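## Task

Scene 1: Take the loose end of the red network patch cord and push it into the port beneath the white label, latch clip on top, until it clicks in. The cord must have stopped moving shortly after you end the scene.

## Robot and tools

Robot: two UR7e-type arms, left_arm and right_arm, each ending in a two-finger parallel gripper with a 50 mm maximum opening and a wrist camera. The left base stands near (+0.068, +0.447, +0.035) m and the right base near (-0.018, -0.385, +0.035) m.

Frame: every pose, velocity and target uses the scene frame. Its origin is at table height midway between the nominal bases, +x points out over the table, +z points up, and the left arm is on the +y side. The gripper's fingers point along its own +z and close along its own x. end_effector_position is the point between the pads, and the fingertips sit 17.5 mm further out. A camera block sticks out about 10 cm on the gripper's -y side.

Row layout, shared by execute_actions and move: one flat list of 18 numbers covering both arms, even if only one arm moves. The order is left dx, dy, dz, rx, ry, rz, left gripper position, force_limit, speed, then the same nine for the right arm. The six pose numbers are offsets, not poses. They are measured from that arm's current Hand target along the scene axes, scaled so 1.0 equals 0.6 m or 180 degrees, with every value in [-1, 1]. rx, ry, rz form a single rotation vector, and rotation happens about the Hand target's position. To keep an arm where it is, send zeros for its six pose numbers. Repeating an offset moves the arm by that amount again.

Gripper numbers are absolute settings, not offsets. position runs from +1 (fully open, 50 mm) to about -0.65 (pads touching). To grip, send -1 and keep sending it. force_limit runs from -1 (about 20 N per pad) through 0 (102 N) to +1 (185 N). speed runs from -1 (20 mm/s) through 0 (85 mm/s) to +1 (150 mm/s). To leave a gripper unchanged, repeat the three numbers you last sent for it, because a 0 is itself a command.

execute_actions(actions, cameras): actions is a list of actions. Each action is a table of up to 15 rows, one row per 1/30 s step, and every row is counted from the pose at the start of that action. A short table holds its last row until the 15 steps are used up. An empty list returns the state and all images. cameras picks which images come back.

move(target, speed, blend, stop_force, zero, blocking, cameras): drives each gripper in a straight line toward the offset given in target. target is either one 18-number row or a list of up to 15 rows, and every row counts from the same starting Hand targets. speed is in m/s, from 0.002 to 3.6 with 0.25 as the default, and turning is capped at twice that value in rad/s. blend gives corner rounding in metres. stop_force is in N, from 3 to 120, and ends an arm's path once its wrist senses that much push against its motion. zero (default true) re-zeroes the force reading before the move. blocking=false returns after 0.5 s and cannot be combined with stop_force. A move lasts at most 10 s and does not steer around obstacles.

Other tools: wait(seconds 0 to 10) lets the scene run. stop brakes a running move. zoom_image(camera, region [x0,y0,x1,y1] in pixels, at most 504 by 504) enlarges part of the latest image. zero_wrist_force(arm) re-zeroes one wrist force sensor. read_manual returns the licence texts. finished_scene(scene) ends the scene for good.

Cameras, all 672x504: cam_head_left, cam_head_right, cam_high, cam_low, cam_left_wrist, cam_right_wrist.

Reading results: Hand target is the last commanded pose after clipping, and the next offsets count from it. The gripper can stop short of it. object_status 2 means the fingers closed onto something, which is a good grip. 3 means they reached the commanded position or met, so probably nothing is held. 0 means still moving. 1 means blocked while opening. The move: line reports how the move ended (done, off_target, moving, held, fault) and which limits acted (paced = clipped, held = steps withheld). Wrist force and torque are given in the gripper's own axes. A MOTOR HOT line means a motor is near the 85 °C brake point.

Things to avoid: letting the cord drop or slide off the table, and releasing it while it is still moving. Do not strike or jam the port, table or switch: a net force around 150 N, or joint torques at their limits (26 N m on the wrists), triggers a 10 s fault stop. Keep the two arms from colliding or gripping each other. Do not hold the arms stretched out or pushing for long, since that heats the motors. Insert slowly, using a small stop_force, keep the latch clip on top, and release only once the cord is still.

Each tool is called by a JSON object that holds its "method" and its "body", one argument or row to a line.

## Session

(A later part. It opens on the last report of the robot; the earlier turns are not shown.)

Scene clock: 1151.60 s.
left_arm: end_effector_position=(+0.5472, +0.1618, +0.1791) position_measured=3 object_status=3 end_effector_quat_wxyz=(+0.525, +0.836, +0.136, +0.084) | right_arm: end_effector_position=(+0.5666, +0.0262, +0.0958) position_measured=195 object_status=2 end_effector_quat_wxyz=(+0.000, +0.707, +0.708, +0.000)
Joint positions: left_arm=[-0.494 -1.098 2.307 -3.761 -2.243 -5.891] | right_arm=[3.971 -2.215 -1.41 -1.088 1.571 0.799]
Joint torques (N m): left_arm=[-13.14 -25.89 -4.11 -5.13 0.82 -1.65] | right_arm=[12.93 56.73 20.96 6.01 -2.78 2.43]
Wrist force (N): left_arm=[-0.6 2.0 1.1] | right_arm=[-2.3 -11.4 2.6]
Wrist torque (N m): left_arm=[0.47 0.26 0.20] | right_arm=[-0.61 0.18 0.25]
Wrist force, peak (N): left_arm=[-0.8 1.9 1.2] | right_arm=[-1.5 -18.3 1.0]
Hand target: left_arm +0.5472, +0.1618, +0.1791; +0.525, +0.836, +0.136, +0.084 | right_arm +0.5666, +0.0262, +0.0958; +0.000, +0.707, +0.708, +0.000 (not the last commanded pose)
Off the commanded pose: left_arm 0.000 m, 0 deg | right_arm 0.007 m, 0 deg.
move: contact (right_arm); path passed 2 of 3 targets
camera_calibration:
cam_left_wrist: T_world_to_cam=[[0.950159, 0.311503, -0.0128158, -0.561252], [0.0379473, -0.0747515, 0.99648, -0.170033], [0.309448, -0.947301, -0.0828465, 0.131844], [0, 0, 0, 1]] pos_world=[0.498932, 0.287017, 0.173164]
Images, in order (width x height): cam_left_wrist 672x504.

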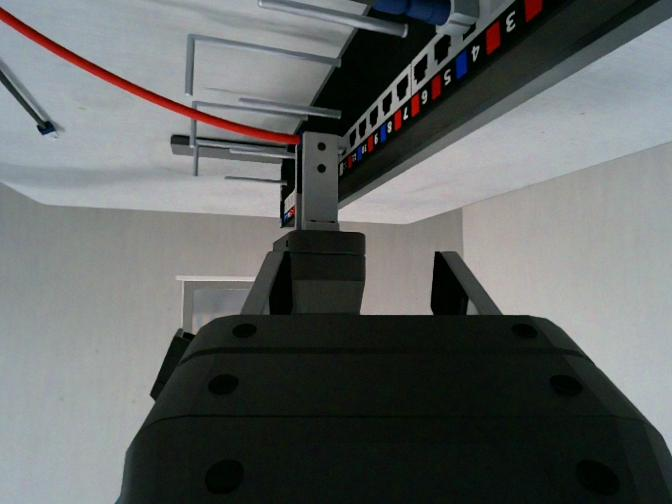

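{"method": "move", "body": {
  "target": [
    [0,0,0,0,0,0,1,1,1,-0.03,0,0.0,0,0,0,-1,-0.4,-1],
    [0,0,0,0,0,0,1,1,1,-0.1,0,0.035,0,0,0,-1,-0.4,-1],
    [0,0,0,0,0,0,1,1,1,-0.2527,0,0.01,0,0,0,-1,-0.4,-1],
    [0,0,0,0,0,0,1,1,1,-0.2527,0,-0.115,0,0,0,-1,-0.4,-1]
  ],
  "speed": [0.1,0.2,0.25,0.15],
  "blend": [0.01,0.03,0.03,0],
  "cameras": ["cam_right_wrist","cam_left_wrist"]
}}

{"method": "zoom_image", "body": {
  "camera": "cam_right_wrist",
  "region": [305, 250, 425, 340]
}}

Scene clock: 1188.40 s.
left_arm: end_effector_position=(+0.5472, +0.1618, +0.1791) position_measured=3 object_status=3 end_effector_quat_wxyz=(+0.525, +0.836, +0.136, +0.084) | right_arm: end_effector_position=(+0.4149, +0.0262, +0.0269) position_measured=195 object_status=2 end_effector_quat_wxyz=(+0.000, +0.707, +0.708, +0.000)
Joint positions: left_arm=[-0.494 -1.098 2.307 -3.761 -2.243 -5.891] | right_arm=[4.155 -2.085 -1.857 -0.771 1.571 0.983]
Joint torques (N m): left_arm=[-12.74 -25.07 -5.22 -5.23 0.74 -1.46] | right_arm=[13.95 31.32 12.49 4.49 -2.82 2.54]
Wrist force (N): left_arm=[-0.7 1.5 0.9] | right_arm=[0.0 -4.0 1.6]
Wrist torque (N m): left_arm=[0.39 0.28 0.20] | right_arm=[-0.67 0.07 0.06]
Wrist force, peak (N): left_arm=[-0.7 2.0 1.5] | right_arm=[-2.3 -11.7 2.9]
Hand target: left_arm +0.5472, +0.1618, +0.1791; +0.525, +0.836, +0.136, +0.084 | right_arm +0.4149, +0.0262, +0.0268; +0.000, +0.707, +0.708, +0.000
Off the commanded pose: left_arm 0.000 m, 0 deg | right_arm 0.000 m, 0 deg.
move: done; blend cut to 0.009 m at target 1, 0.0235 m at target 2
camera_calibration:
cam_left_wrist: T_world_to_cam=[[0.950159, 0.311503, -0.0128158, -0.561252], [0.0379473, -0.0747515, 0.99648, -0.170033], [0.309448, -0.947301, -0.0828465, 0.131844], [0, 0, 0, 1]] pos_world=[0.498932, 0.287017, 0.173164]
cam_right_wrist: T_world_to_cam=[[0.0110644, 0.999879, 0.0109321, -0.0208609], [0.94025, -0.014124, 0.340192, -0.38434], [0.340305, 0.00651492, -0.940292, 0.0115252], [0, 0, 0, 1]] pos_world=[0.357684, 0.0153549, 0.141814]
Images, in order (width x height): cam_left_wrist 672x504, cam_right_wrist 672x504.

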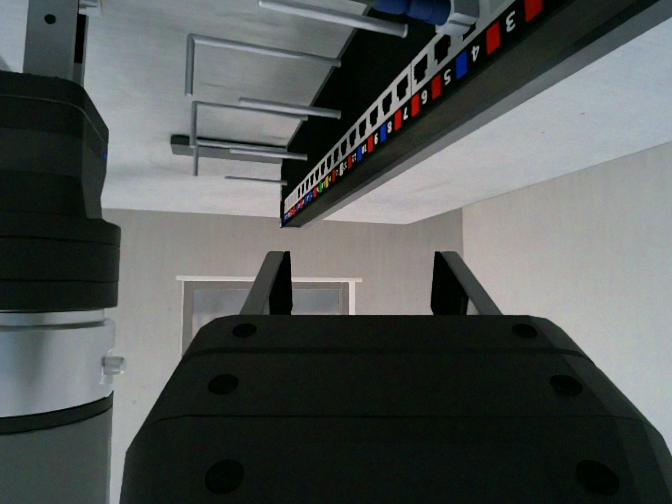

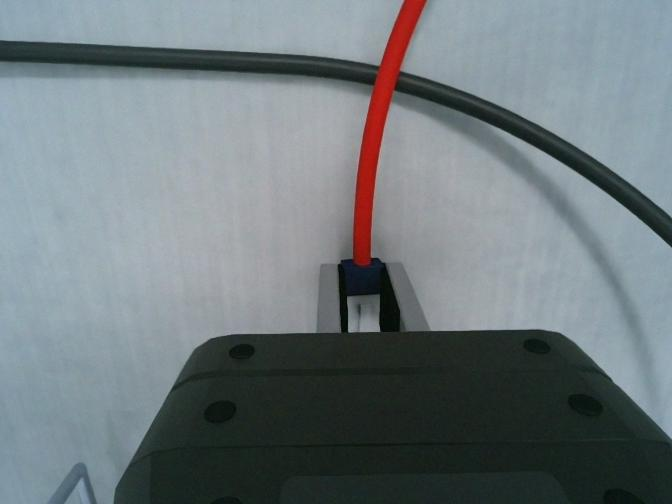

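Scaled by 4.200.

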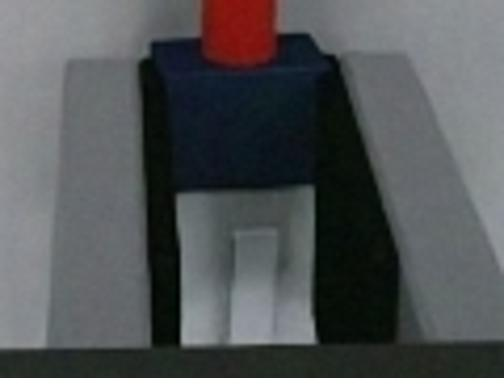

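{"method": "move", "body": {
  "target": [
    [0,0,0,0,0,0,1,1,1,0,0,-0.0145,0,0,0,-1,-0.4,-1]
  ],
  "speed": 0.006,
  "stop_force": 4,
  "cameras": ["cam_right_wrist"]
}}

{"method": "zoom_image", "body": {
  "camera": "cam_right_wrist",
  "region": [305, 250, 425, 340]
}}

Scene clock: 1198.30 s.
left_arm: end_effector_position=(+0.5472, +0.1618, +0.1791) position_measured=3 object_status=3 end_effector_quat_wxyz=(+0.525, +0.836, +0.136, +0.084) | right_arm: end_effector_position=(+0.4149, +0.0262, +0.0215) position_measured=195 object_status=2 end_effector_quat_wxyz=(+0.000, +0.707, +0.708, +0.000)
Joint positions: left_arm=[-0.494 -1.098 2.307 -3.761 -2.243 -5.891] | right_arm=[4.155 -2.094 -1.86 -0.758 1.571 0.983]
Joint torques (N m): left_arm=[-13.01 -24.86 -5.01 -5.03 0.77 -1.63] | right_arm=[14.32 43.39 22.72 0.78 -2.46 1.98]
Wrist force (N): left_arm=[-0.7 1.8 1.0] | right_arm=[-0.5 -4.5 -2.5]
Wrist torque (N m): left_arm=[0.42 0.28 0.20] | right_arm=[-0.67 0.11 0.06]
Wrist force, peak (N): left_arm=[-0.8 2.1 1.2] | right_arm=[-2.0 -4.7 -7.1]
Hand target: left_arm +0.5472, +0.1618, +0.1791; +0.525, +0.836, +0.136, +0.084 | right_arm +0.4149, +0.0262, +0.0215; +0.000, +0.707, +0.708, +0.000 (not the last commanded pose)
Off the commanded pose: left_arm 0.000 m, 0 deg | right_arm 0.003 m, 0 deg.
move: contact (right_arm)
camera_calibration:
cam_right_wrist: T_world_to_cam=[[0.0110657, 0.999879, 0.0109326, -0.0208024], [0.94025, -0.0141254, 0.340192, -0.382502], [0.340305, 0.00651491, -0.940292, 0.00644764], [0, 0, 0, 1]] pos_world=[0.357684, 0.0153549, 0.136414]
Images, in order (width x height): cam_right_wrist 672x504.

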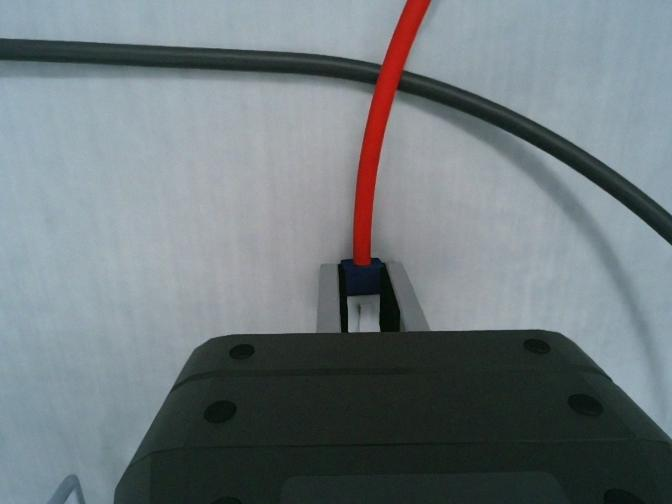

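Scaled by 4.200.

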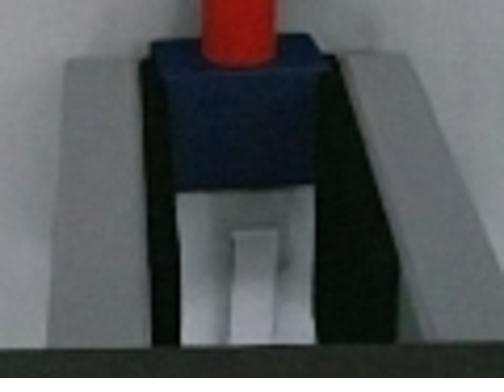

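{"method": "execute_actions", "body": {
  "actions": [
    [[0,0,0,0,0,0,1,1,1,0,0,0,0,0,0,-0.254,0.0,-1]]
  ],
  "cameras": ["cam_right_wrist"]
}}

{"method": "zoom_image", "body": {
  "camera": "cam_right_wrist",
  "region": [305, 250, 425, 340]
}}

{"method": "move", "body": {
  "target": [
    [0,0,0,0,0,0,1,1,1,-0.0078,0,-0.0052,0,0,0,-0.254,0.0,-1]
  ],
  "speed": 0.01,
  "stop_force": 4,
  "cameras": ["cam_right_wrist"]
}}

{"method": "zoom_image", "body": {
  "camera": "cam_right_wrist",
  "region": [305, 250, 425, 340]
}}

Scene clock: 1207.53 s.
left_arm: end_effector_position=(+0.5472, +0.1618, +0.1791) position_measured=3 object_status=3 end_effector_quat_wxyz=(+0.525, +0.836, +0.136, +0.084) | right_arm: end_effector_position=(+0.4149, +0.0262, +0.0215) position_measured=190 object_status=3 end_effector_quat_wxyz=(+0.000, +0.707, +0.708, +0.000)
Joint positions: left_arm=[-0.494 -1.098 2.307 -3.761 -2.243 -5.891] | right_arm=[4.155 -2.094 -1.86 -0.758 1.571 0.983]
Joint torques (N m): left_arm=[-13.39 -25.82 -4.74 -4.94 0.51 -1.41] | right_arm=[13.53 43.22 22.24 1.16 -1.05 2.21]
Wrist force (N): left_arm=[-0.7 2.0 1.2] | right_arm=[0.6 -4.3 -2.5]
Wrist torque (N m): left_arm=[0.46 0.27 0.20] | right_arm=[-0.63 0.15 0.07]
Wrist force, peak (N): left_arm=[-1.1 2.0 1.2] | right_arm=[0.7 -4.5 -2.7]
Hand target: left_arm +0.5472, +0.1618, +0.1791; +0.525, +0.836, +0.136, +0.084 | right_arm +0.4149, +0.0262, +0.0215; +0.000, +0.707, +0.708, +0.000
Off the commanded pose: left_arm 0.000 m, 0 deg | right_arm 0.000 m, 0 deg.
Step readings (end_effector_position of left_arm | right_arm):
0: (+0.5472, +0.1618, +0.1791) | (+0.4149, +0.0262, +0.0215)
1: (+0.5472, +0.1618, +0.1791) | (+0.4149, +0.0262, +0.0215)
2: (+0.5472, +0.1618, +0.1791) | (+0.4149, +0.0262, +0.0215)
4: (+0.5472, +0.1618, +0.1791) | (+0.4149, +0.0262, +0.0215)
8: (+0.5472, +0.1618, +0.1791) | (+0.4149, +0.0262, +0.0215)
15: (+0.5472, +0.1618, +0.1791) | (+0.4149, +0.0262, +0.0215)
camera_calibration:
cam_right_wrist: T_world_to_cam=[[0.0110657, 0.999879, 0.0109326, -0.0208024], [0.94025, -0.0141254, 0.340192, -0.382502], [0.340305, 0.00651491, -0.940292, 0.00644764], [0, 0, 0, 1]] pos_world=[0.357684, 0.0153549, 0.136414]
Images, in order (width x height): cam_right_wrist 672x504.

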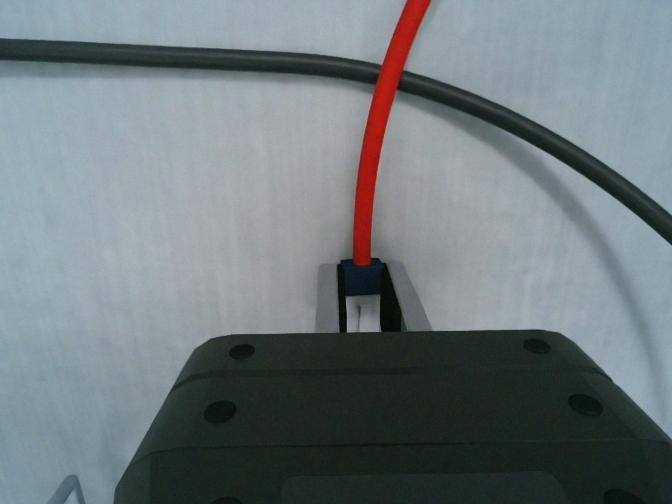

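Scaled by 4.200.

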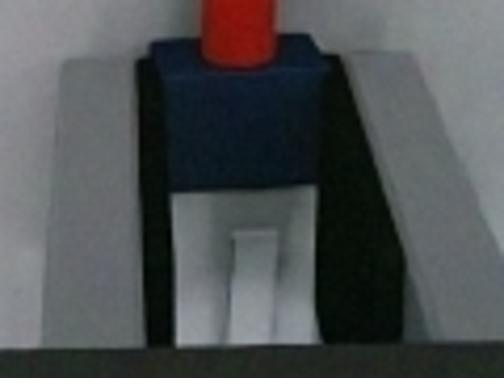

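Scene clock: 1208.80 s.
left_arm: end_effector_position=(+0.5472, +0.1618, +0.1791) position_measured=3 object_status=3 end_effector_quat_wxyz=(+0.525, +0.836, +0.136, +0.084) | right_arm: end_effector_position=(+0.4147, +0.0263, +0.0214) position_measured=190 object_status=3 end_effector_quat_wxyz=(+0.000, +0.707, +0.708, +0.000)
Joint positions: left_arm=[-0.494 -1.098 2.307 -3.761 -2.243 -5.891] | right_arm=[4.155 -2.094 -1.86 -0.758 1.571 0.984]
Joint torques (N m): left_arm=[-12.48 -25.74 -5.01 -5.11 0.57 -1.34] | right_arm=[-9.38 26.23 23.71 0.53 -0.94 -2.8]
Wrist force (N): left_arm=[-1.0 1.9 1.2] | right_arm=[-0.4 -2.8 -3.9]
Wrist torque (N m): left_arm=[0.44 0.32 0.20] | right_arm=[-0.64 0.10 0.06]
Wrist force, peak (N): left_arm=[-1.0 1.9 1.2] | right_arm=[-1.6 0.0 -6.8]
Hand target: left_arm +0.5472, +0.1618, +0.1791; +0.525, +0.836, +0.136, +0.084 | right_arm +0.4147, +0.0263, +0.0214; +0.000, +0.707, +0.708, +0.000 (not the last commanded pose)
Off the commanded pose: left_arm 0.000 m, 0 deg | right_arm 0.005 m, 0 deg.
move: contact (right_arm)
camera_calibration:
cam_right_wrist: T_world_to_cam=[[0.0111599, 0.999878, 0.0109658, -0.0208369], [0.940249, -0.0142254, 0.340192, -0.382278], [0.340306, 0.0065141, -0.940292, 0.00642152], [0, 0, 0, 1]] pos_world=[0.357484, 0.0153545, 0.136314]
Images, in order (width x height): cam_right_wrist 672x504.

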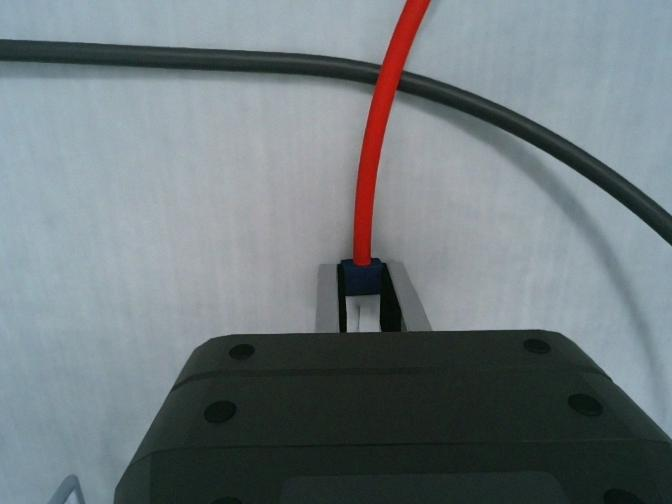

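Scaled by 4.200.

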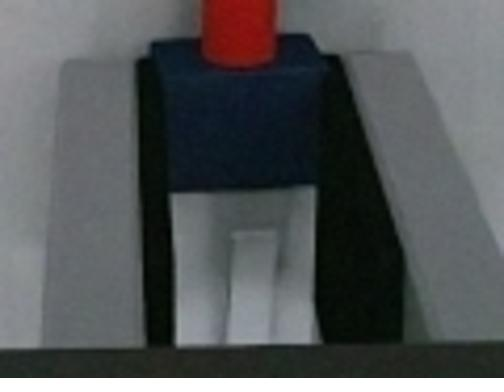

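{"method": "execute_actions", "body": {
  "actions": [
    [[0,0,0,0,0,0,1,1,1,0,0,0,0,0,0,-0.215,0.0,-1]]
  ],
  "cameras": ["cam_right_wrist"]
}}

{"method": "zoom_image", "body": {
  "camera": "cam_right_wrist",
  "region": [305, 250, 425, 340]
}}

{"method": "move", "body": {
  "target": [
    [0,0,0,0,0,0,1,1,1,-0.0078,0,-0.0052,0,0,0,-0.215,0.0,-1]
  ],
  "speed": 0.01,
  "stop_force": 4,
  "cameras": ["cam_right_wrist"]
}}

{"method": "zoom_image", "body": {
  "camera": "cam_right_wrist",
  "region": [305, 250, 425, 340]
}}

Scene clock: 1222.03 s.
left_arm: end_effector_position=(+0.5472, +0.1618, +0.1791) position_measured=3 object_status=3 end_effector_quat_wxyz=(+0.525, +0.836, +0.136, +0.084) | right_arm: end_effector_position=(+0.4147, +0.0263, +0.0214) position_measured=185 object_status=3 end_effector_quat_wxyz=(+0.000, +0.707, +0.708, +0.000)
Joint positions: left_arm=[-0.494 -1.098 2.307 -3.761 -2.243 -5.891] | right_arm=[4.155 -2.094 -1.86 -0.758 1.571 0.984]
Joint torques (N m): left_arm=[-12.49 -25.45 -5.5 -4.88 0.58 -1.47] | right_arm=[-9.76 29.49 21.57 0.73 -0.78 -2.63]
Wrist force (N): left_arm=[-0.6 1.8 1.4] | right_arm=[-0.1 -3.1 -3.2]
Wrist torque (N m): left_arm=[0.42 0.26 0.21] | right_arm=[-0.67 0.12 0.06]
Wrist force, peak (N): left_arm=[-1.0 1.9 1.3] | right_arm=[-0.4 -2.6 -4.7]
Hand target: left_arm +0.5472, +0.1618, +0.1791; +0.525, +0.836, +0.136, +0.084 | right_arm +0.4147, +0.0263, +0.0214; +0.000, +0.707, +0.708, +0.000
Off the commanded pose: left_arm 0.000 m, 0 deg | right_arm 0.000 m, 0 deg.
Step readings (end_effector_position of left_arm | right_arm):
0: (+0.5472, +0.1618, +0.1791) | (+0.4147, +0.0263, +0.0214)
1: (+0.5472, +0.1618, +0.1791) | (+0.4147, +0.0263, +0.0214)
2: (+0.5472, +0.1618, +0.1791) | (+0.4147, +0.0263, +0.0214)
4: (+0.5472, +0.1618, +0.1791) | (+0.4147, +0.0263, +0.0214)
8: (+0.5472, +0.1618, +0.1791) | (+0.4147, +0.0263, +0.0214)
15: (+0.5472, +0.1618, +0.1791) | (+0.4147, +0.0263, +0.0214)
camera_calibration:
cam_right_wrist: T_world_to_cam=[[0.0110989, 0.99988, 0.0108383, -0.0207968], [0.940249, -0.0141246, 0.340194, -0.382246], [0.340306, 0.00641491, -0.940293, 0.00632939], [0, 0, 0, 1]] pos_world=[0.357484, 0.0153547, 0.136215]
Images, in order (width x height): cam_right_wrist 672x504.

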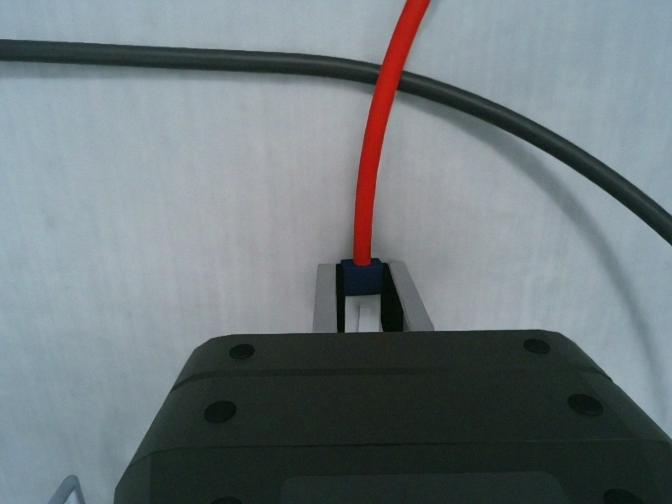

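Scaled by 4.200.

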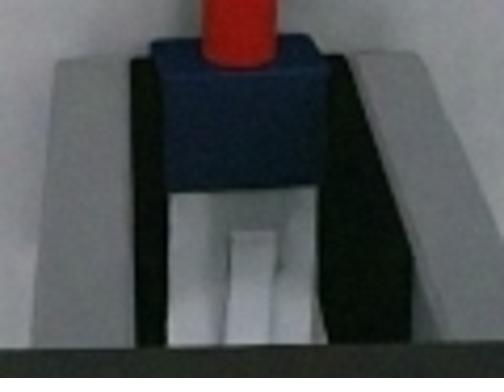

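Scene clock: 1223.50 s.
left_arm: end_effector_position=(+0.5472, +0.1618, +0.1791) position_measured=3 object_status=3 end_effector_quat_wxyz=(+0.525, +0.836, +0.136, +0.084) | right_arm: end_effector_position=(+0.4100, +0.0263, +0.0182) position_measured=185 object_status=3 end_effector_quat_wxyz=(+0.000, +0.707, +0.708, +0.000)
Joint positions: left_arm=[-0.494 -1.098 2.307 -3.761 -2.243 -5.891] | right_arm=[4.162 -2.094 -1.872 -0.746 1.571 0.99]
Joint torques (N m): left_arm=[-12.66 -25.55 -5.18 -4.93 0.66 -1.45] | right_arm=[15.37 42.99 11.79 4.55 -0.38 2.42]
Wrist force (N): left_arm=[-1.1 1.9 1.2] | right_arm=[-0.1 -2.9 -0.7]
Wrist torque (N m): left_arm=[0.43 0.33 0.20] | right_arm=[-0.68 0.09 0.06]
Wrist force, peak (N): left_arm=[-0.7 2.1 1.2] | right_arm=[0.0 -3.0 -3.5]
Hand target: left_arm +0.5472, +0.1618, +0.1791; +0.525, +0.836, +0.136, +0.084 | right_arm +0.4100, +0.0263, +0.0182; +0.000, +0.707, +0.708, +0.000
Off the commanded pose: left_arm 0.000 m, 0 deg | right_arm 0.000 m, 0 deg.
move: done
camera_calibration:
cam_right_wrist: T_world_to_cam=[[0.0111599, 0.999878, 0.0109658, -0.0207493], [0.940249, -0.0142254, 0.340192, -0.37677], [0.340306, 0.0065141, -0.940292, 0.00501202], [0, 0, 0, 1]] pos_world=[0.352784, 0.0153545, 0.133114]
Images, in order (width x height): cam_right_wrist 672x504.

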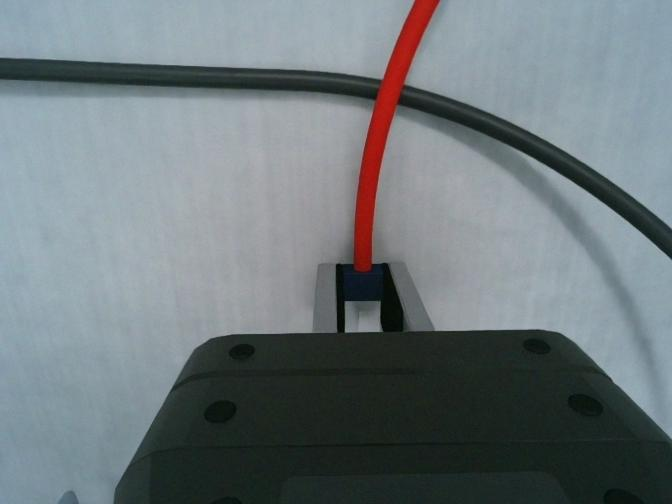

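Scaled by 4.200.

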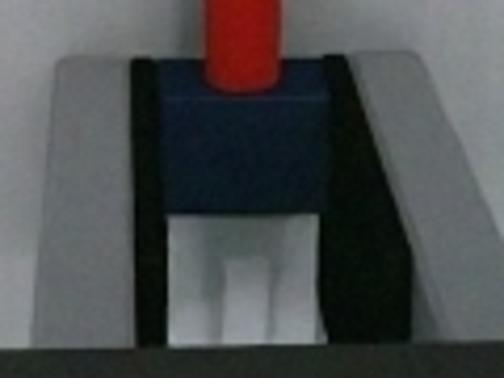

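{"method": "execute_actions", "body": {
  "actions": [
    [[0,0,0,0,0,0,1,1,1,0,0,0,0,0,0,-1,-0.1,-1]],
    [[0,0,0,0,0,0,1,1,1,0,0,0,0,0,0,-1,-0.1,-1]]
  ]
}}

{"method": "move", "body": {
  "target": [
    [0,0,0,0,0,0,1,1,1,0,0,0.15,0,0,0,-1,-0.1,-1],
    [0,0,0,0,0,0,1,1,1,0.175,0,0.13,0,0,0,-1,-0.1,-1],
    [0,0,0,0,0,0,1,1,1,0.24,0,0.126,0,0,0,-1,-0.1,-1]
  ],
  "speed": [0.15,0.25,0.1],
  "blend": [0.02,0.02,0],
  "cameras": ["cam_left_wrist","cam_right_wrist"]
}}

{"method": "zoom_image", "body": {
  "camera": "cam_left_wrist",
  "region": [316, 122, 362, 168]
}}

{"method": "zoom_image", "body": {
  "camera": "cam_right_wrist",
  "region": [305, 250, 425, 340]
}}

Scene clock: 1237.57 s.
left_arm: end_effector_position=(+0.5472, +0.1618, +0.1791) position_measured=3 object_status=3 end_effector_quat_wxyz=(+0.525, +0.836, +0.136, +0.084) | right_arm: end_effector_position=(+0.4100, +0.0263, +0.0182) position_measured=196 object_status=2 end_effector_quat_wxyz=(+0.000, +0.707, +0.708, +0.000)
Joint positions: left_arm=[-0.494 -1.098 2.307 -3.761 -2.243 -5.891] | right_arm=[4.162 -2.094 -1.872 -0.746 1.571 0.99]
Joint torques (N m): left_arm=[-12.32 -26.2 -5.08 -4.98 0.59 -1.31] | right_arm=[13.94 43.03 12.14 4.3 -0.55 2.21]
Wrist force (N): left_arm=[-0.6 1.9 1.1] | right_arm=[-1.0 -3.1 -1.1]
Wrist torque (N m): left_arm=[0.44 0.25 0.20] | right_arm=[-0.70 0.11 0.06]
Wrist force, peak (N): left_arm=[-0.8 2.0 1.2] | right_arm=[-1.1 -3.0 -1.4]
Hand target: left_arm +0.5472, +0.1618, +0.1791; +0.525, +0.836, +0.136, +0.084 | right_arm +0.4100, +0.0263, +0.0182; +0.000, +0.707, +0.708, +0.000
Off the commanded pose: left_arm 0.000 m, 0 deg | right_arm 0.000 m, 0 deg.
Step readings (end_effector_position of left_arm | right_arm):
0: (+0.5472, +0.1618, +0.1791) | (+0.4100, +0.0263, +0.0182)
1: (+0.5472, +0.1618, +0.1791) | (+0.4100, +0.0263, +0.0182)
2: (+0.5472, +0.1618, +0.1791) | (+0.4100, +0.0263, +0.0182)
4: (+0.5472, +0.1618, +0.1791) | (+0.4100, +0.0263, +0.0182)
8: (+0.5472, +0.1618, +0.1791) | (+0.4100, +0.0263, +0.0182)
15: (+0.5472, +0.1618, +0.1791) | (+0.4100, +0.0263, +0.0182)
16: (+0.5472, +0.1618, +0.1791) | (+0.4100, +0.0263, +0.0182)
17: (+0.5472, +0.1618, +0.1791) | (+0.4100, +0.0263, +0.0182)
19: (+0.5472, +0.1618, +0.1791) | (+0.4100, +0.0263, +0.0182)
23: (+0.5472, +0.1618, +0.1791) | (+0.4100, +0.0263, +0.0182)
30: (+0.5472, +0.1618, +0.1791) | (+0.4100, +0.0263, +0.0182)

Scene clock: 1239.63 s.
left_arm: end_effector_position=(+0.5472, +0.1618, +0.1791) position_measured=3 object_status=3 end_effector_quat_wxyz=(+0.525, +0.836, +0.136, +0.084) | right_arm: end_effector_position=(+0.5540, +0.0262, +0.0939) position_measured=196 object_status=2 end_effector_quat_wxyz=(+0.000, +0.707, +0.708, +0.000)
Joint positions: left_arm=[-0.494 -1.098 2.307 -3.761 -2.243 -5.891] | right_arm=[3.984 -2.195 -1.45 -1.068 1.571 0.812]
Joint torques (N m): left_arm=[-12.99 -26.31 -5.17 -4.71 0.44 -1.28] | right_arm=[-11.4 39.3 32.01 0.81 2.76 -2.6]
Wrist force (N): left_arm=[-0.7 1.5 1.2] | right_arm=[-0.1 -4.0 1.8]
Wrist torque (N m): left_arm=[0.38 0.28 0.20] | right_arm=[-0.65 0.08 0.23]
Wrist force, peak (N): left_arm=[-1.0 1.9 1.2] | right_arm=[0.1 -6.0 0.6]
Hand target: left_arm +0.5472, +0.1618, +0.1791; +0.525, +0.836, +0.136, +0.084 | right_arm +0.5540, +0.0263, +0.0938; +0.000, +0.707, +0.708, +0.000
Off the commanded pose: left_arm 0.000 m, 0 deg | right_arm 0.000 m, 0 deg.
move: done; blend cut to 0.0195 m at target 2
camera_calibration:
cam_left_wrist: T_world_to_cam=[[0.950159, 0.311503, -0.0128158, -0.561252], [0.0379473, -0.0747515, 0.99648, -0.170033], [0.309448, -0.947301, -0.0828465, 0.131844], [0, 0, 0, 1]] pos_world=[0.498932, 0.287017, 0.173164]
cam_right_wrist: T_world_to_cam=[[0.0111599, 0.999878, 0.0109658, -0.0231843], [0.940249, -0.0142254, 0.340192, -0.537791], [0.340306, 0.0065141, -0.940292, 0.0271281], [0, 0, 0, 1]] pos_world=[0.496684, 0.0153545, 0.208714]
Images, in order (width x height): cam_left_wrist 672x504, cam_right_wrist 672x504.

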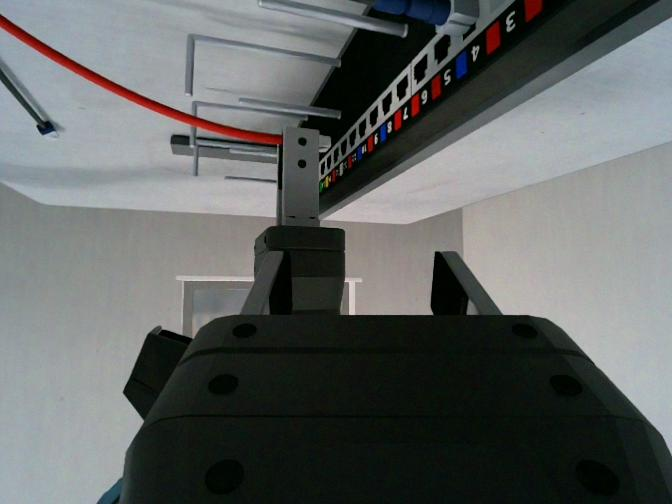

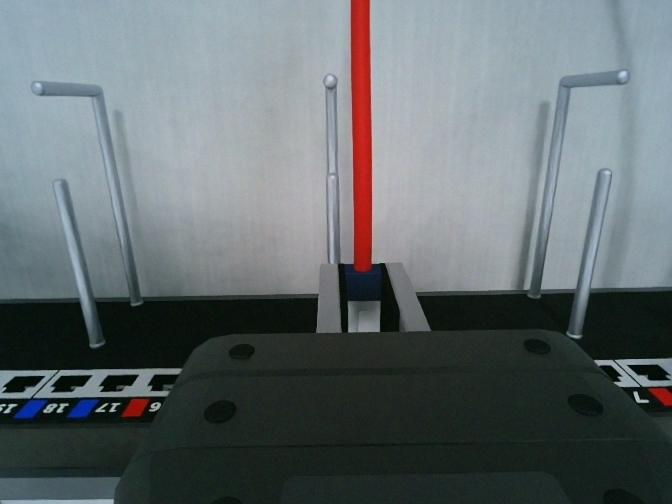

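Scaled by 10.957.

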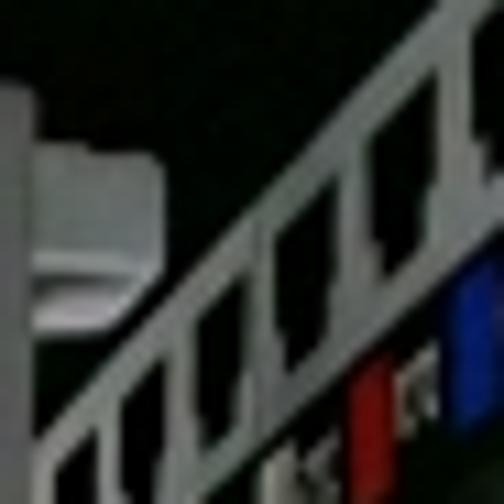

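Scaled by 4.200.

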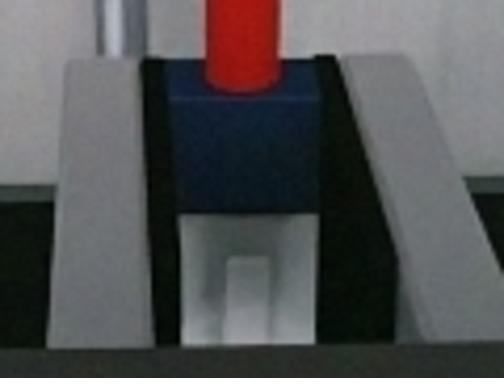

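{"method": "zoom_image", "body": {
  "camera": "cam_left_wrist",
  "region": [316, 128, 340, 156]
}}

{"method": "zoom_image", "body": {
  "camera": "cam_left_wrist",
  "region": [332, 132, 356, 160]
}}

Scaled by 18.000.

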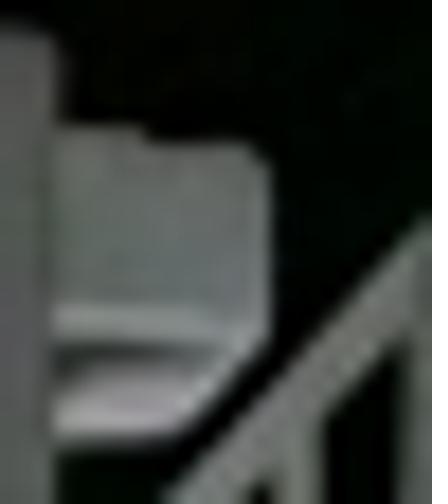

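Scaled by 18.000.

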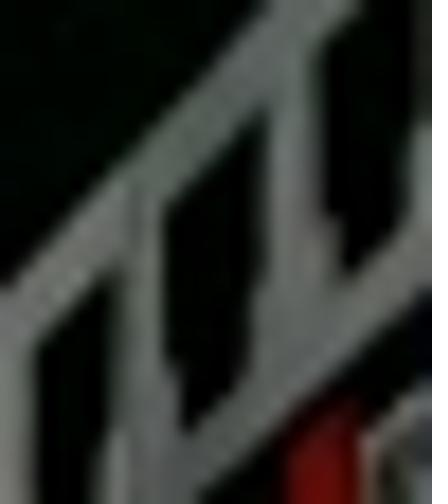

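{"method": "zoom_image", "body": {
  "camera": "cam_left_wrist",
  "region": [360, 0, 560, 80]
}}

Scaled by 2.520.

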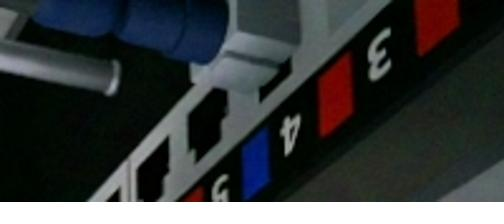

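{"method": "move", "body": {
  "target": [
    [0,0,0,0,0,0,1,1,1,0.0158,-0.0008,-0.0013,0,0,0,-1,-0.1,-1]
  ],
  "speed": 0.03,
  "stop_force": 5,
  "cameras": ["cam_left_wrist"]
}}

{"method": "zoom_image", "body": {
  "camera": "cam_left_wrist",
  "region": [328, 130, 352, 158]
}}

Scene clock: 1290.30 s.
left_arm: end_effector_position=(+0.5472, +0.1618, +0.1791) position_measured=3 object_status=3 end_effector_quat_wxyz=(+0.525, +0.836, +0.136, +0.084) | right_arm: end_effector_position=(+0.5635, +0.0258, +0.0931) position_measured=196 object_status=2 end_effector_quat_wxyz=(+0.000, +0.707, +0.708, +0.000)
Joint positions: left_arm=[-0.494 -1.098 2.307 -3.761 -2.243 -5.891] | right_arm=[3.973 -2.212 -1.423 -1.078 1.571 0.802]
Joint torques (N m): left_arm=[-12.97 -25.4 -5.86 -5.01 0.53 -1.17] | right_arm=[-12.48 40.12 29.53 0.97 1.92 -3.01]
Wrist force (N): left_arm=[-0.7 1.8 1.3] | right_arm=[0.2 -4.2 1.8]
Wrist torque (N m): left_arm=[0.42 0.28 0.21] | right_arm=[-0.67 0.03 0.22]
Wrist force, peak (N): left_arm=[-0.9 2.0 1.3] | right_arm=[0.0 -4.5 1.8]
Hand target: left_arm +0.5472, +0.1618, +0.1791; +0.525, +0.836, +0.136, +0.084 | right_arm +0.5635, +0.0258, +0.0931; +0.000, +0.707, +0.708, +0.000
Off the commanded pose: left_arm 0.000 m, 0 deg | right_arm 0.000 m, 0 deg.
move: done
camera_calibration:
cam_left_wrist: T_world_to_cam=[[0.950159, 0.311503, -0.0128158, -0.561252], [0.0379473, -0.0747515, 0.99648, -0.170033], [0.309448, -0.947301, -0.0828465, 0.131844], [0, 0, 0, 1]] pos_world=[0.498932, 0.287017, 0.173164]
Images, in order (width x height): cam_left_wrist 672x504.

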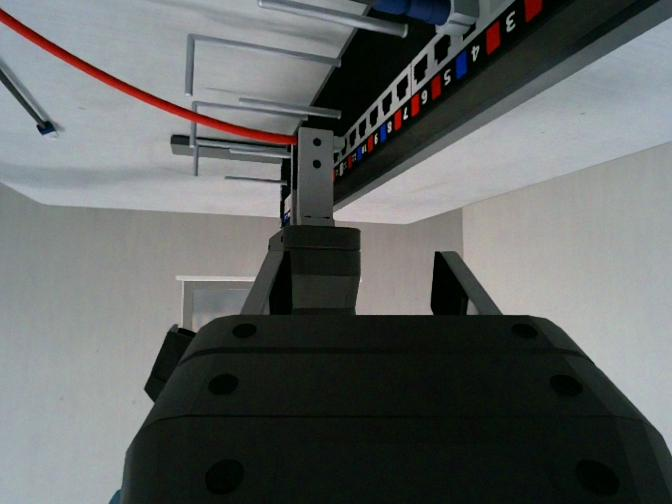

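Scaled by 18.000.

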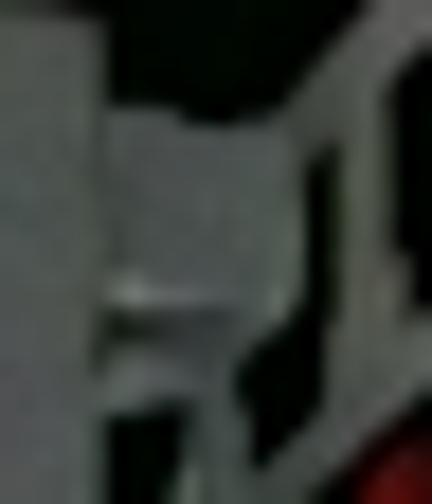

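{"method": "move", "body": {
  "target": [
    [0,0,0,0,0,0,1,1,1,0.012,0,0,0,0,0,-1,-0.1,-1]
  ],
  "speed": 0.006,
  "stop_force": 4,
  "cameras": ["cam_left_wrist"]
}}

{"method": "zoom_image", "body": {
  "camera": "cam_left_wrist",
  "region": [328, 130, 352, 158]
}}

Scene clock: 1303.73 s.
left_arm: end_effector_position=(+0.5472, +0.1618, +0.1791) position_measured=3 object_status=3 end_effector_quat_wxyz=(+0.525, +0.836, +0.136, +0.084) | right_arm: end_effector_position=(+0.5657, +0.0258, +0.0931) position_measured=196 object_status=2 end_effector_quat_wxyz=(+0.000, +0.707, +0.708, +0.000)
Joint positions: left_arm=[-0.494 -1.098 2.307 -3.761 -2.243 -5.891] | right_arm=[3.971 -2.216 -1.416 -1.08 1.571 0.799]
Joint torques (N m): left_arm=[-12.61 -26.3 -5.16 -4.6 0.45 -1.39] | right_arm=[12.97 53.33 18.19 4.59 1.74 1.94]
Wrist force (N): left_arm=[-0.6 1.9 1.2] | right_arm=[-0.3 -4.7 0.5]
Wrist torque (N m): left_arm=[0.44 0.26 0.20] | right_arm=[-0.74 0.04 0.23]
Wrist force, peak (N): left_arm=[-0.8 1.9 1.4] | right_arm=[-0.3 -9.2 -1.1]
Hand target: left_arm +0.5472, +0.1618, +0.1791; +0.525, +0.836, +0.136, +0.084 | right_arm +0.5657, +0.0258, +0.0931; +0.000, +0.707, +0.708, +0.000 (not the last commanded pose)
Off the commanded pose: left_arm 0.000 m, 0 deg | right_arm 0.005 m, 0 deg.
move: contact (right_arm)
camera_calibration:
cam_left_wrist: T_world_to_cam=[[0.950159, 0.311503, -0.0128158, -0.561252], [0.0379473, -0.0747515, 0.99648, -0.170033], [0.309448, -0.947301, -0.0828465, 0.131844], [0, 0, 0, 1]] pos_world=[0.498932, 0.287017, 0.173164]
Images, in order (width x height): cam_left_wrist 672x504.

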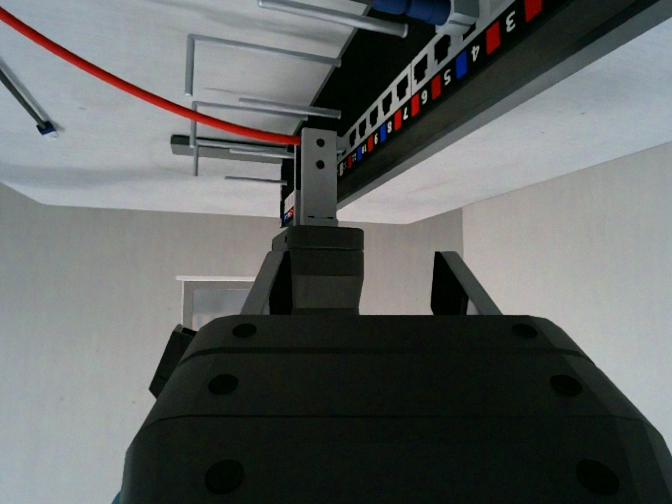

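Scaled by 18.000.

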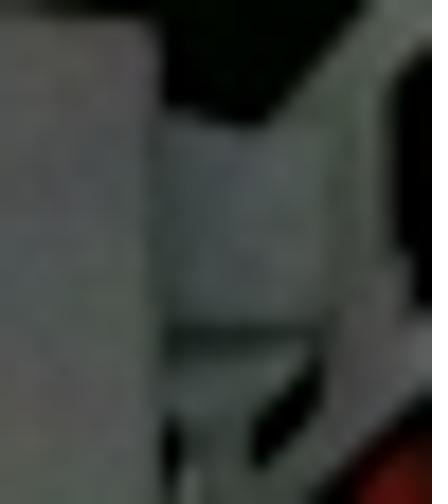

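{"method": "move", "body": {
  "target": [
    [0,0,0,0,0,0,1,1,1,-0.005,0,0,0,0,0,-1,-0.1,-1],
    [0,0,0,0,0,0,1,1,1,-0.005,0,0.0012,0,0,0,-1,-0.1,-1]
  ],
  "speed": 0.02
}}

{"method": "move", "body": {
  "target": [
    [0,0,0,0,0,0,1,1,1,0.012,0,0,0,0,0,-1,-0.1,-1]
  ],
  "speed": 0.006,
  "stop_force": 4,
  "cameras": ["cam_left_wrist"]
}}

{"method": "zoom_image", "body": {
  "camera": "cam_left_wrist",
  "region": [328, 130, 352, 158]
}}

Scene clock: 1316.20 s.
left_arm: end_effector_position=(+0.5472, +0.1618, +0.1791) position_measured=3 object_status=3 end_effector_quat_wxyz=(+0.525, +0.836, +0.136, +0.084) | right_arm: end_effector_position=(+0.5628, +0.0258, +0.0937) position_measured=196 object_status=2 end_effector_quat_wxyz=(+0.000, +0.707, +0.708, +0.000)
Joint positions: left_arm=[-0.494 -1.098 2.307 -3.761 -2.243 -5.891] | right_arm=[3.974 -2.21 -1.425 -1.078 1.571 0.802]
Joint torques (N m): left_arm=[-13.82 -26.19 -5.3 -4.77 0.27 -1.09] | right_arm=[12.93 51.42 18.52 1.02 1.85 2.35]
Wrist force (N): left_arm=[-0.8 1.7 0.9] | right_arm=[0.0 -4.1 1.9]
Wrist torque (N m): left_arm=[0.41 0.29 0.20] | right_arm=[-0.66 0.07 0.05]
Wrist force, peak (N): left_arm=[-0.8 2.0 1.3] | right_arm=[0.0 -4.4 2.1]
Hand target: left_arm +0.5472, +0.1618, +0.1791; +0.525, +0.836, +0.136, +0.084 | right_arm +0.5627, +0.0258, +0.0938; +0.000, +0.707, +0.708, +0.000
Off the commanded pose: left_arm 0.000 m, 0 deg | right_arm 0.000 m, 0 deg.
move: done

Scene clock: 1318.27 s.
left_arm: end_effector_position=(+0.5472, +0.1618, +0.1791) position_measured=3 object_status=3 end_effector_quat_wxyz=(+0.525, +0.836, +0.136, +0.084) | right_arm: end_effector_position=(+0.5699, +0.0258, +0.0938) position_measured=196 object_status=2 end_effector_quat_wxyz=(+0.000, +0.707, +0.708, +0.000)
Joint positions: left_arm=[-0.494 -1.098 2.307 -3.761 -2.243 -5.891] | right_arm=[3.967 -2.222 -1.403 -1.087 1.571 0.795]
Joint torques (N m): left_arm=[-13.29 -26.17 -6.02 -4.69 0.26 -1.24] | right_arm=[-12.38 43.55 33.88 1.88 1.56 -2.62]
Wrist force (N): left_arm=[-0.5 1.7 1.2] | right_arm=[0.2 -7.2 5.7]
Wrist torque (N m): left_arm=[0.42 0.24 0.20] | right_arm=[-0.66 0.03 0.22]
Wrist force, peak (N): left_arm=[-0.8 2.2 1.3] | right_arm=[0.0 -7.4 5.8]
Hand target: left_arm +0.5472, +0.1618, +0.1791; +0.525, +0.836, +0.136, +0.084 | right_arm +0.5699, +0.0258, +0.0938; +0.000, +0.707, +0.708, +0.000
Off the commanded pose: left_arm 0.000 m, 0 deg | right_arm 0.000 m, 0 deg.
move: done
camera_calibration:
cam_left_wrist: T_world_to_cam=[[0.950159, 0.311503, -0.0128158, -0.561252], [0.0379473, -0.0747515, 0.99648, -0.170033], [0.309448, -0.947301, -0.0828465, 0.131844], [0, 0, 0, 1]] pos_world=[0.498932, 0.287017, 0.173164]
Images, in order (width x height): cam_left_wrist 672x504.

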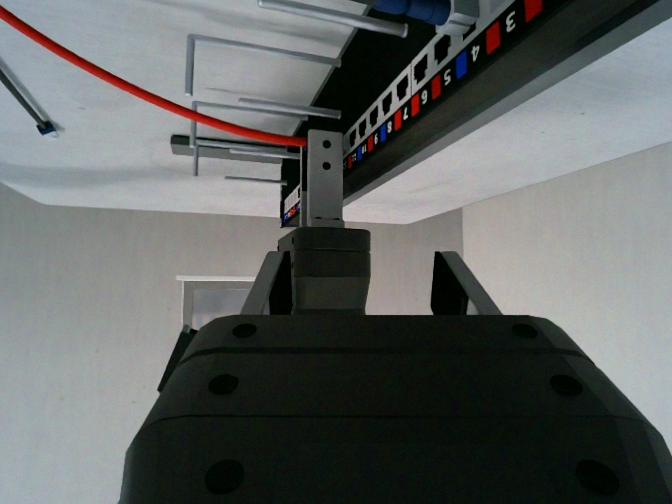

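Scaled by 18.000.

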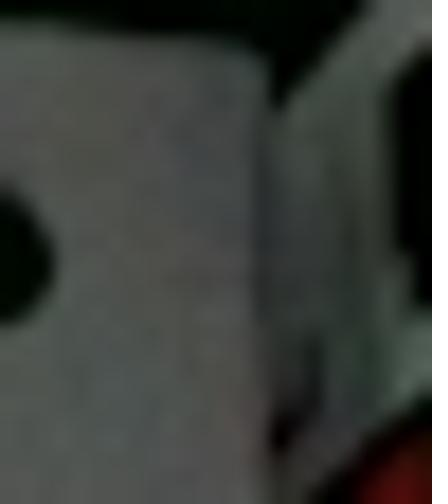

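{"method": "move", "body": {
  "target": [
    [0,0,0,0,0,0,1,1,1,0.0092,0,0,0,0,0,-1,-0.1,-1]
  ],
  "speed": 0.01,
  "stop_force": 20,
  "cameras": ["cam_left_wrist","cam_right_wrist"]
}}

{"method": "zoom_image", "body": {
  "camera": "cam_left_wrist",
  "region": [328, 130, 352, 158]
}}

{"method": "zoom_image", "body": {
  "camera": "cam_right_wrist",
  "region": [305, 250, 425, 340]
}}

Scene clock: 1330.43 s.
left_arm: end_effector_position=(+0.5472, +0.1618, +0.1791) position_measured=3 object_status=3 end_effector_quat_wxyz=(+0.525, +0.836, +0.136, +0.084) | right_arm: end_effector_position=(+0.5747, +0.0258, +0.0938) position_measured=196 object_status=2 end_effector_quat_wxyz=(+0.000, +0.707, +0.708, +0.000)
Joint positions: left_arm=[-0.494 -1.098 2.307 -3.761 -2.243 -5.891] | right_arm=[3.962 -2.231 -1.388 -1.094 1.571 0.79]
Joint torques (N m): left_arm=[-13.13 -26.21 -6.75 -4.64 0.19 -0.95] | right_arm=[6.69 57.4 26.56 7.7 -6.35 1.85]
Wrist force (N): left_arm=[-0.6 1.6 0.8] | right_arm=[-1.6 -26.3 3.7]
Wrist torque (N m): left_arm=[0.39 0.26 0.20] | right_arm=[-0.69 0.00 0.23]
Wrist force, peak (N): left_arm=[-0.9 1.9 1.3] | right_arm=[-2.4 -31.9 1.4]
Hand target: left_arm +0.5472, +0.1618, +0.1791; +0.525, +0.836, +0.136, +0.084 | right_arm +0.5747, +0.0258, +0.0938; +0.000, +0.707, +0.708, +0.000 (not the last commanded pose)
Off the commanded pose: left_arm 0.000 m, 0 deg | right_arm 0.001 m, 0 deg.
move: contact (right_arm)
camera_calibration:
cam_left_wrist: T_world_to_cam=[[0.950159, 0.311503, -0.0128158, -0.561252], [0.0379473, -0.0747515, 0.99648, -0.170033], [0.309448, -0.947301, -0.0828465, 0.131844], [0, 0, 0, 1]] pos_world=[0.498932, 0.287017, 0.173164]
cam_right_wrist: T_world_to_cam=[[0.011101, 0.99988, 0.0108356, -0.0228579], [0.940325, -0.0141242, 0.339985, -0.557318], [0.340097, 0.00641486, -0.940368, 0.0200837], [0, 0, 0, 1]] pos_world=[0.517484, 0.0148547, 0.208614]
Images, in order (width x height): cam_left_wrist 672x504, cam_right_wrist 672x504.

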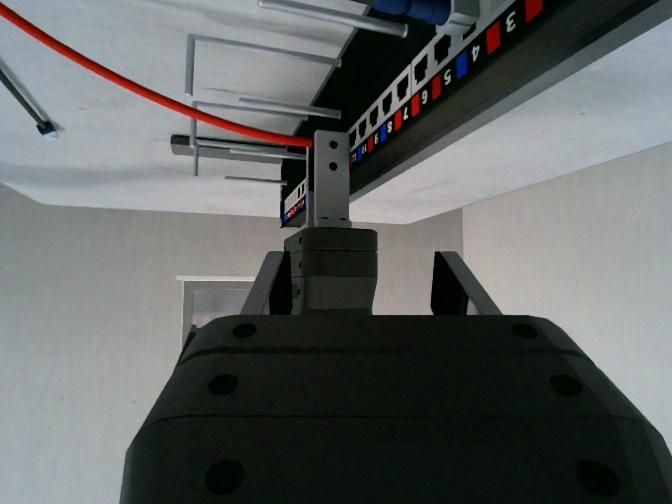

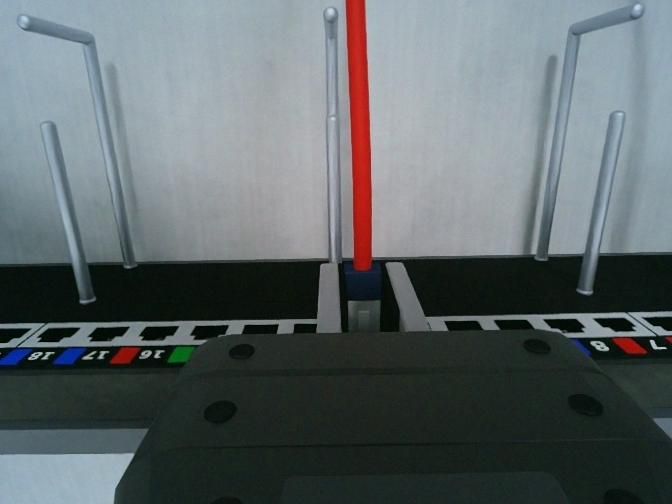

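Scaled by 18.000.

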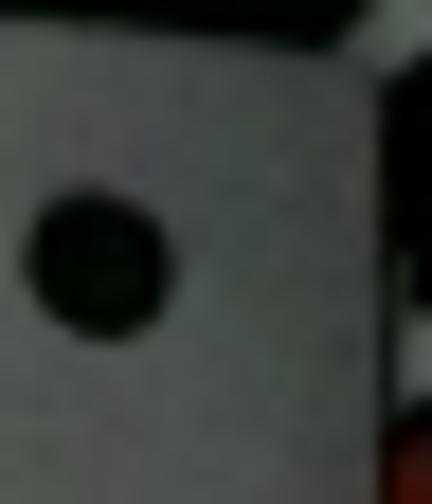

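Scaled by 4.200.

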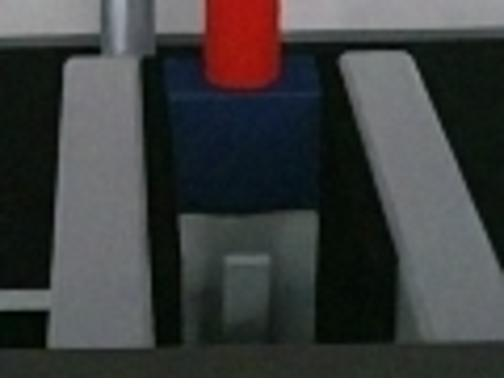

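{"method": "move", "body": {
  "target": [
    [0,0,0,0,0,0,1,1,1,-0.006,0,0,0,0,0,-1,-0.1,-1]
  ],
  "speed": 0.008,
  "stop_force": 30,
  "cameras": ["cam_right_wrist"]
}}

{"method": "zoom_image", "body": {
  "camera": "cam_right_wrist",
  "region": [305, 250, 425, 340]
}}

Scene clock: 1341.97 s.
left_arm: end_effector_position=(+0.5472, +0.1618, +0.1791) position_measured=3 object_status=3 end_effector_quat_wxyz=(+0.525, +0.836, +0.136, +0.084) | right_arm: end_effector_position=(+0.5735, +0.0258, +0.0938) position_measured=196 object_status=2 end_effector_quat_wxyz=(+0.000, +0.707, +0.708, +0.000)
Joint positions: left_arm=[-0.494 -1.098 2.307 -3.761 -2.243 -5.891] | right_arm=[3.963 -2.228 -1.392 -1.092 1.571 0.792]
Joint torques (N m): left_arm=[-12.88 -25.56 -6.57 -4.71 0.14 -0.95] | right_arm=[-11.36 41.85 32.72 3.28 0.67 -2.7]
Wrist force (N): left_arm=[-0.5 2.0 1.0] | right_arm=[0.6 -4.1 4.4]
Wrist torque (N m): left_arm=[0.46 0.24 0.20] | right_arm=[-0.49 -0.10 0.04]
Wrist force, peak (N): left_arm=[-0.6 2.1 1.2] | right_arm=[-1.9 -26.6 4.0]
Hand target: left_arm +0.5472, +0.1618, +0.1791; +0.525, +0.836, +0.136, +0.084 | right_arm +0.5735, +0.0258, +0.0938; +0.000, +0.707, +0.708, +0.000 (not the last commanded pose)
Off the commanded pose: left_arm 0.000 m, 0 deg | right_arm 0.002 m, 0 deg.
move: contact (right_arm)
camera_calibration:
cam_right_wrist: T_world_to_cam=[[0.0111585, 0.999878, 0.0109667, -0.0229014], [0.940216, -0.0142248, 0.34028, -0.556135], [0.340395, 0.00651404, -0.94026, 0.0204433], [0, 0, 0, 1]] pos_world=[0.516184, 0.0148545, 0.208715]
Images, in order (width x height): cam_right_wrist 672x504.

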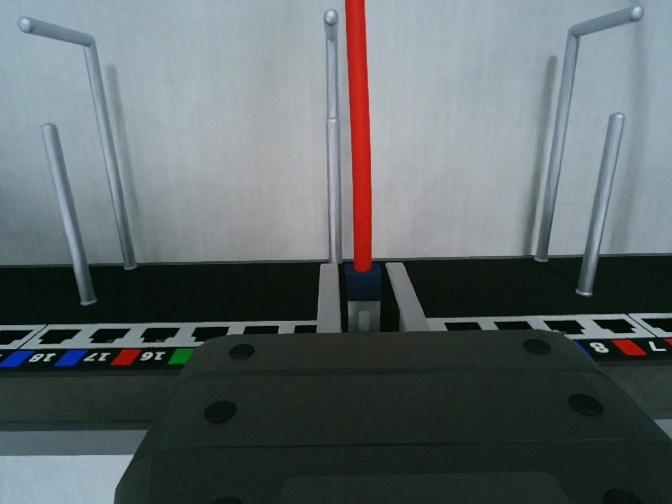

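Scaled by 4.200.

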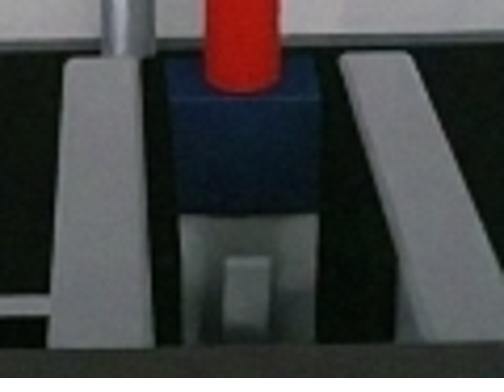

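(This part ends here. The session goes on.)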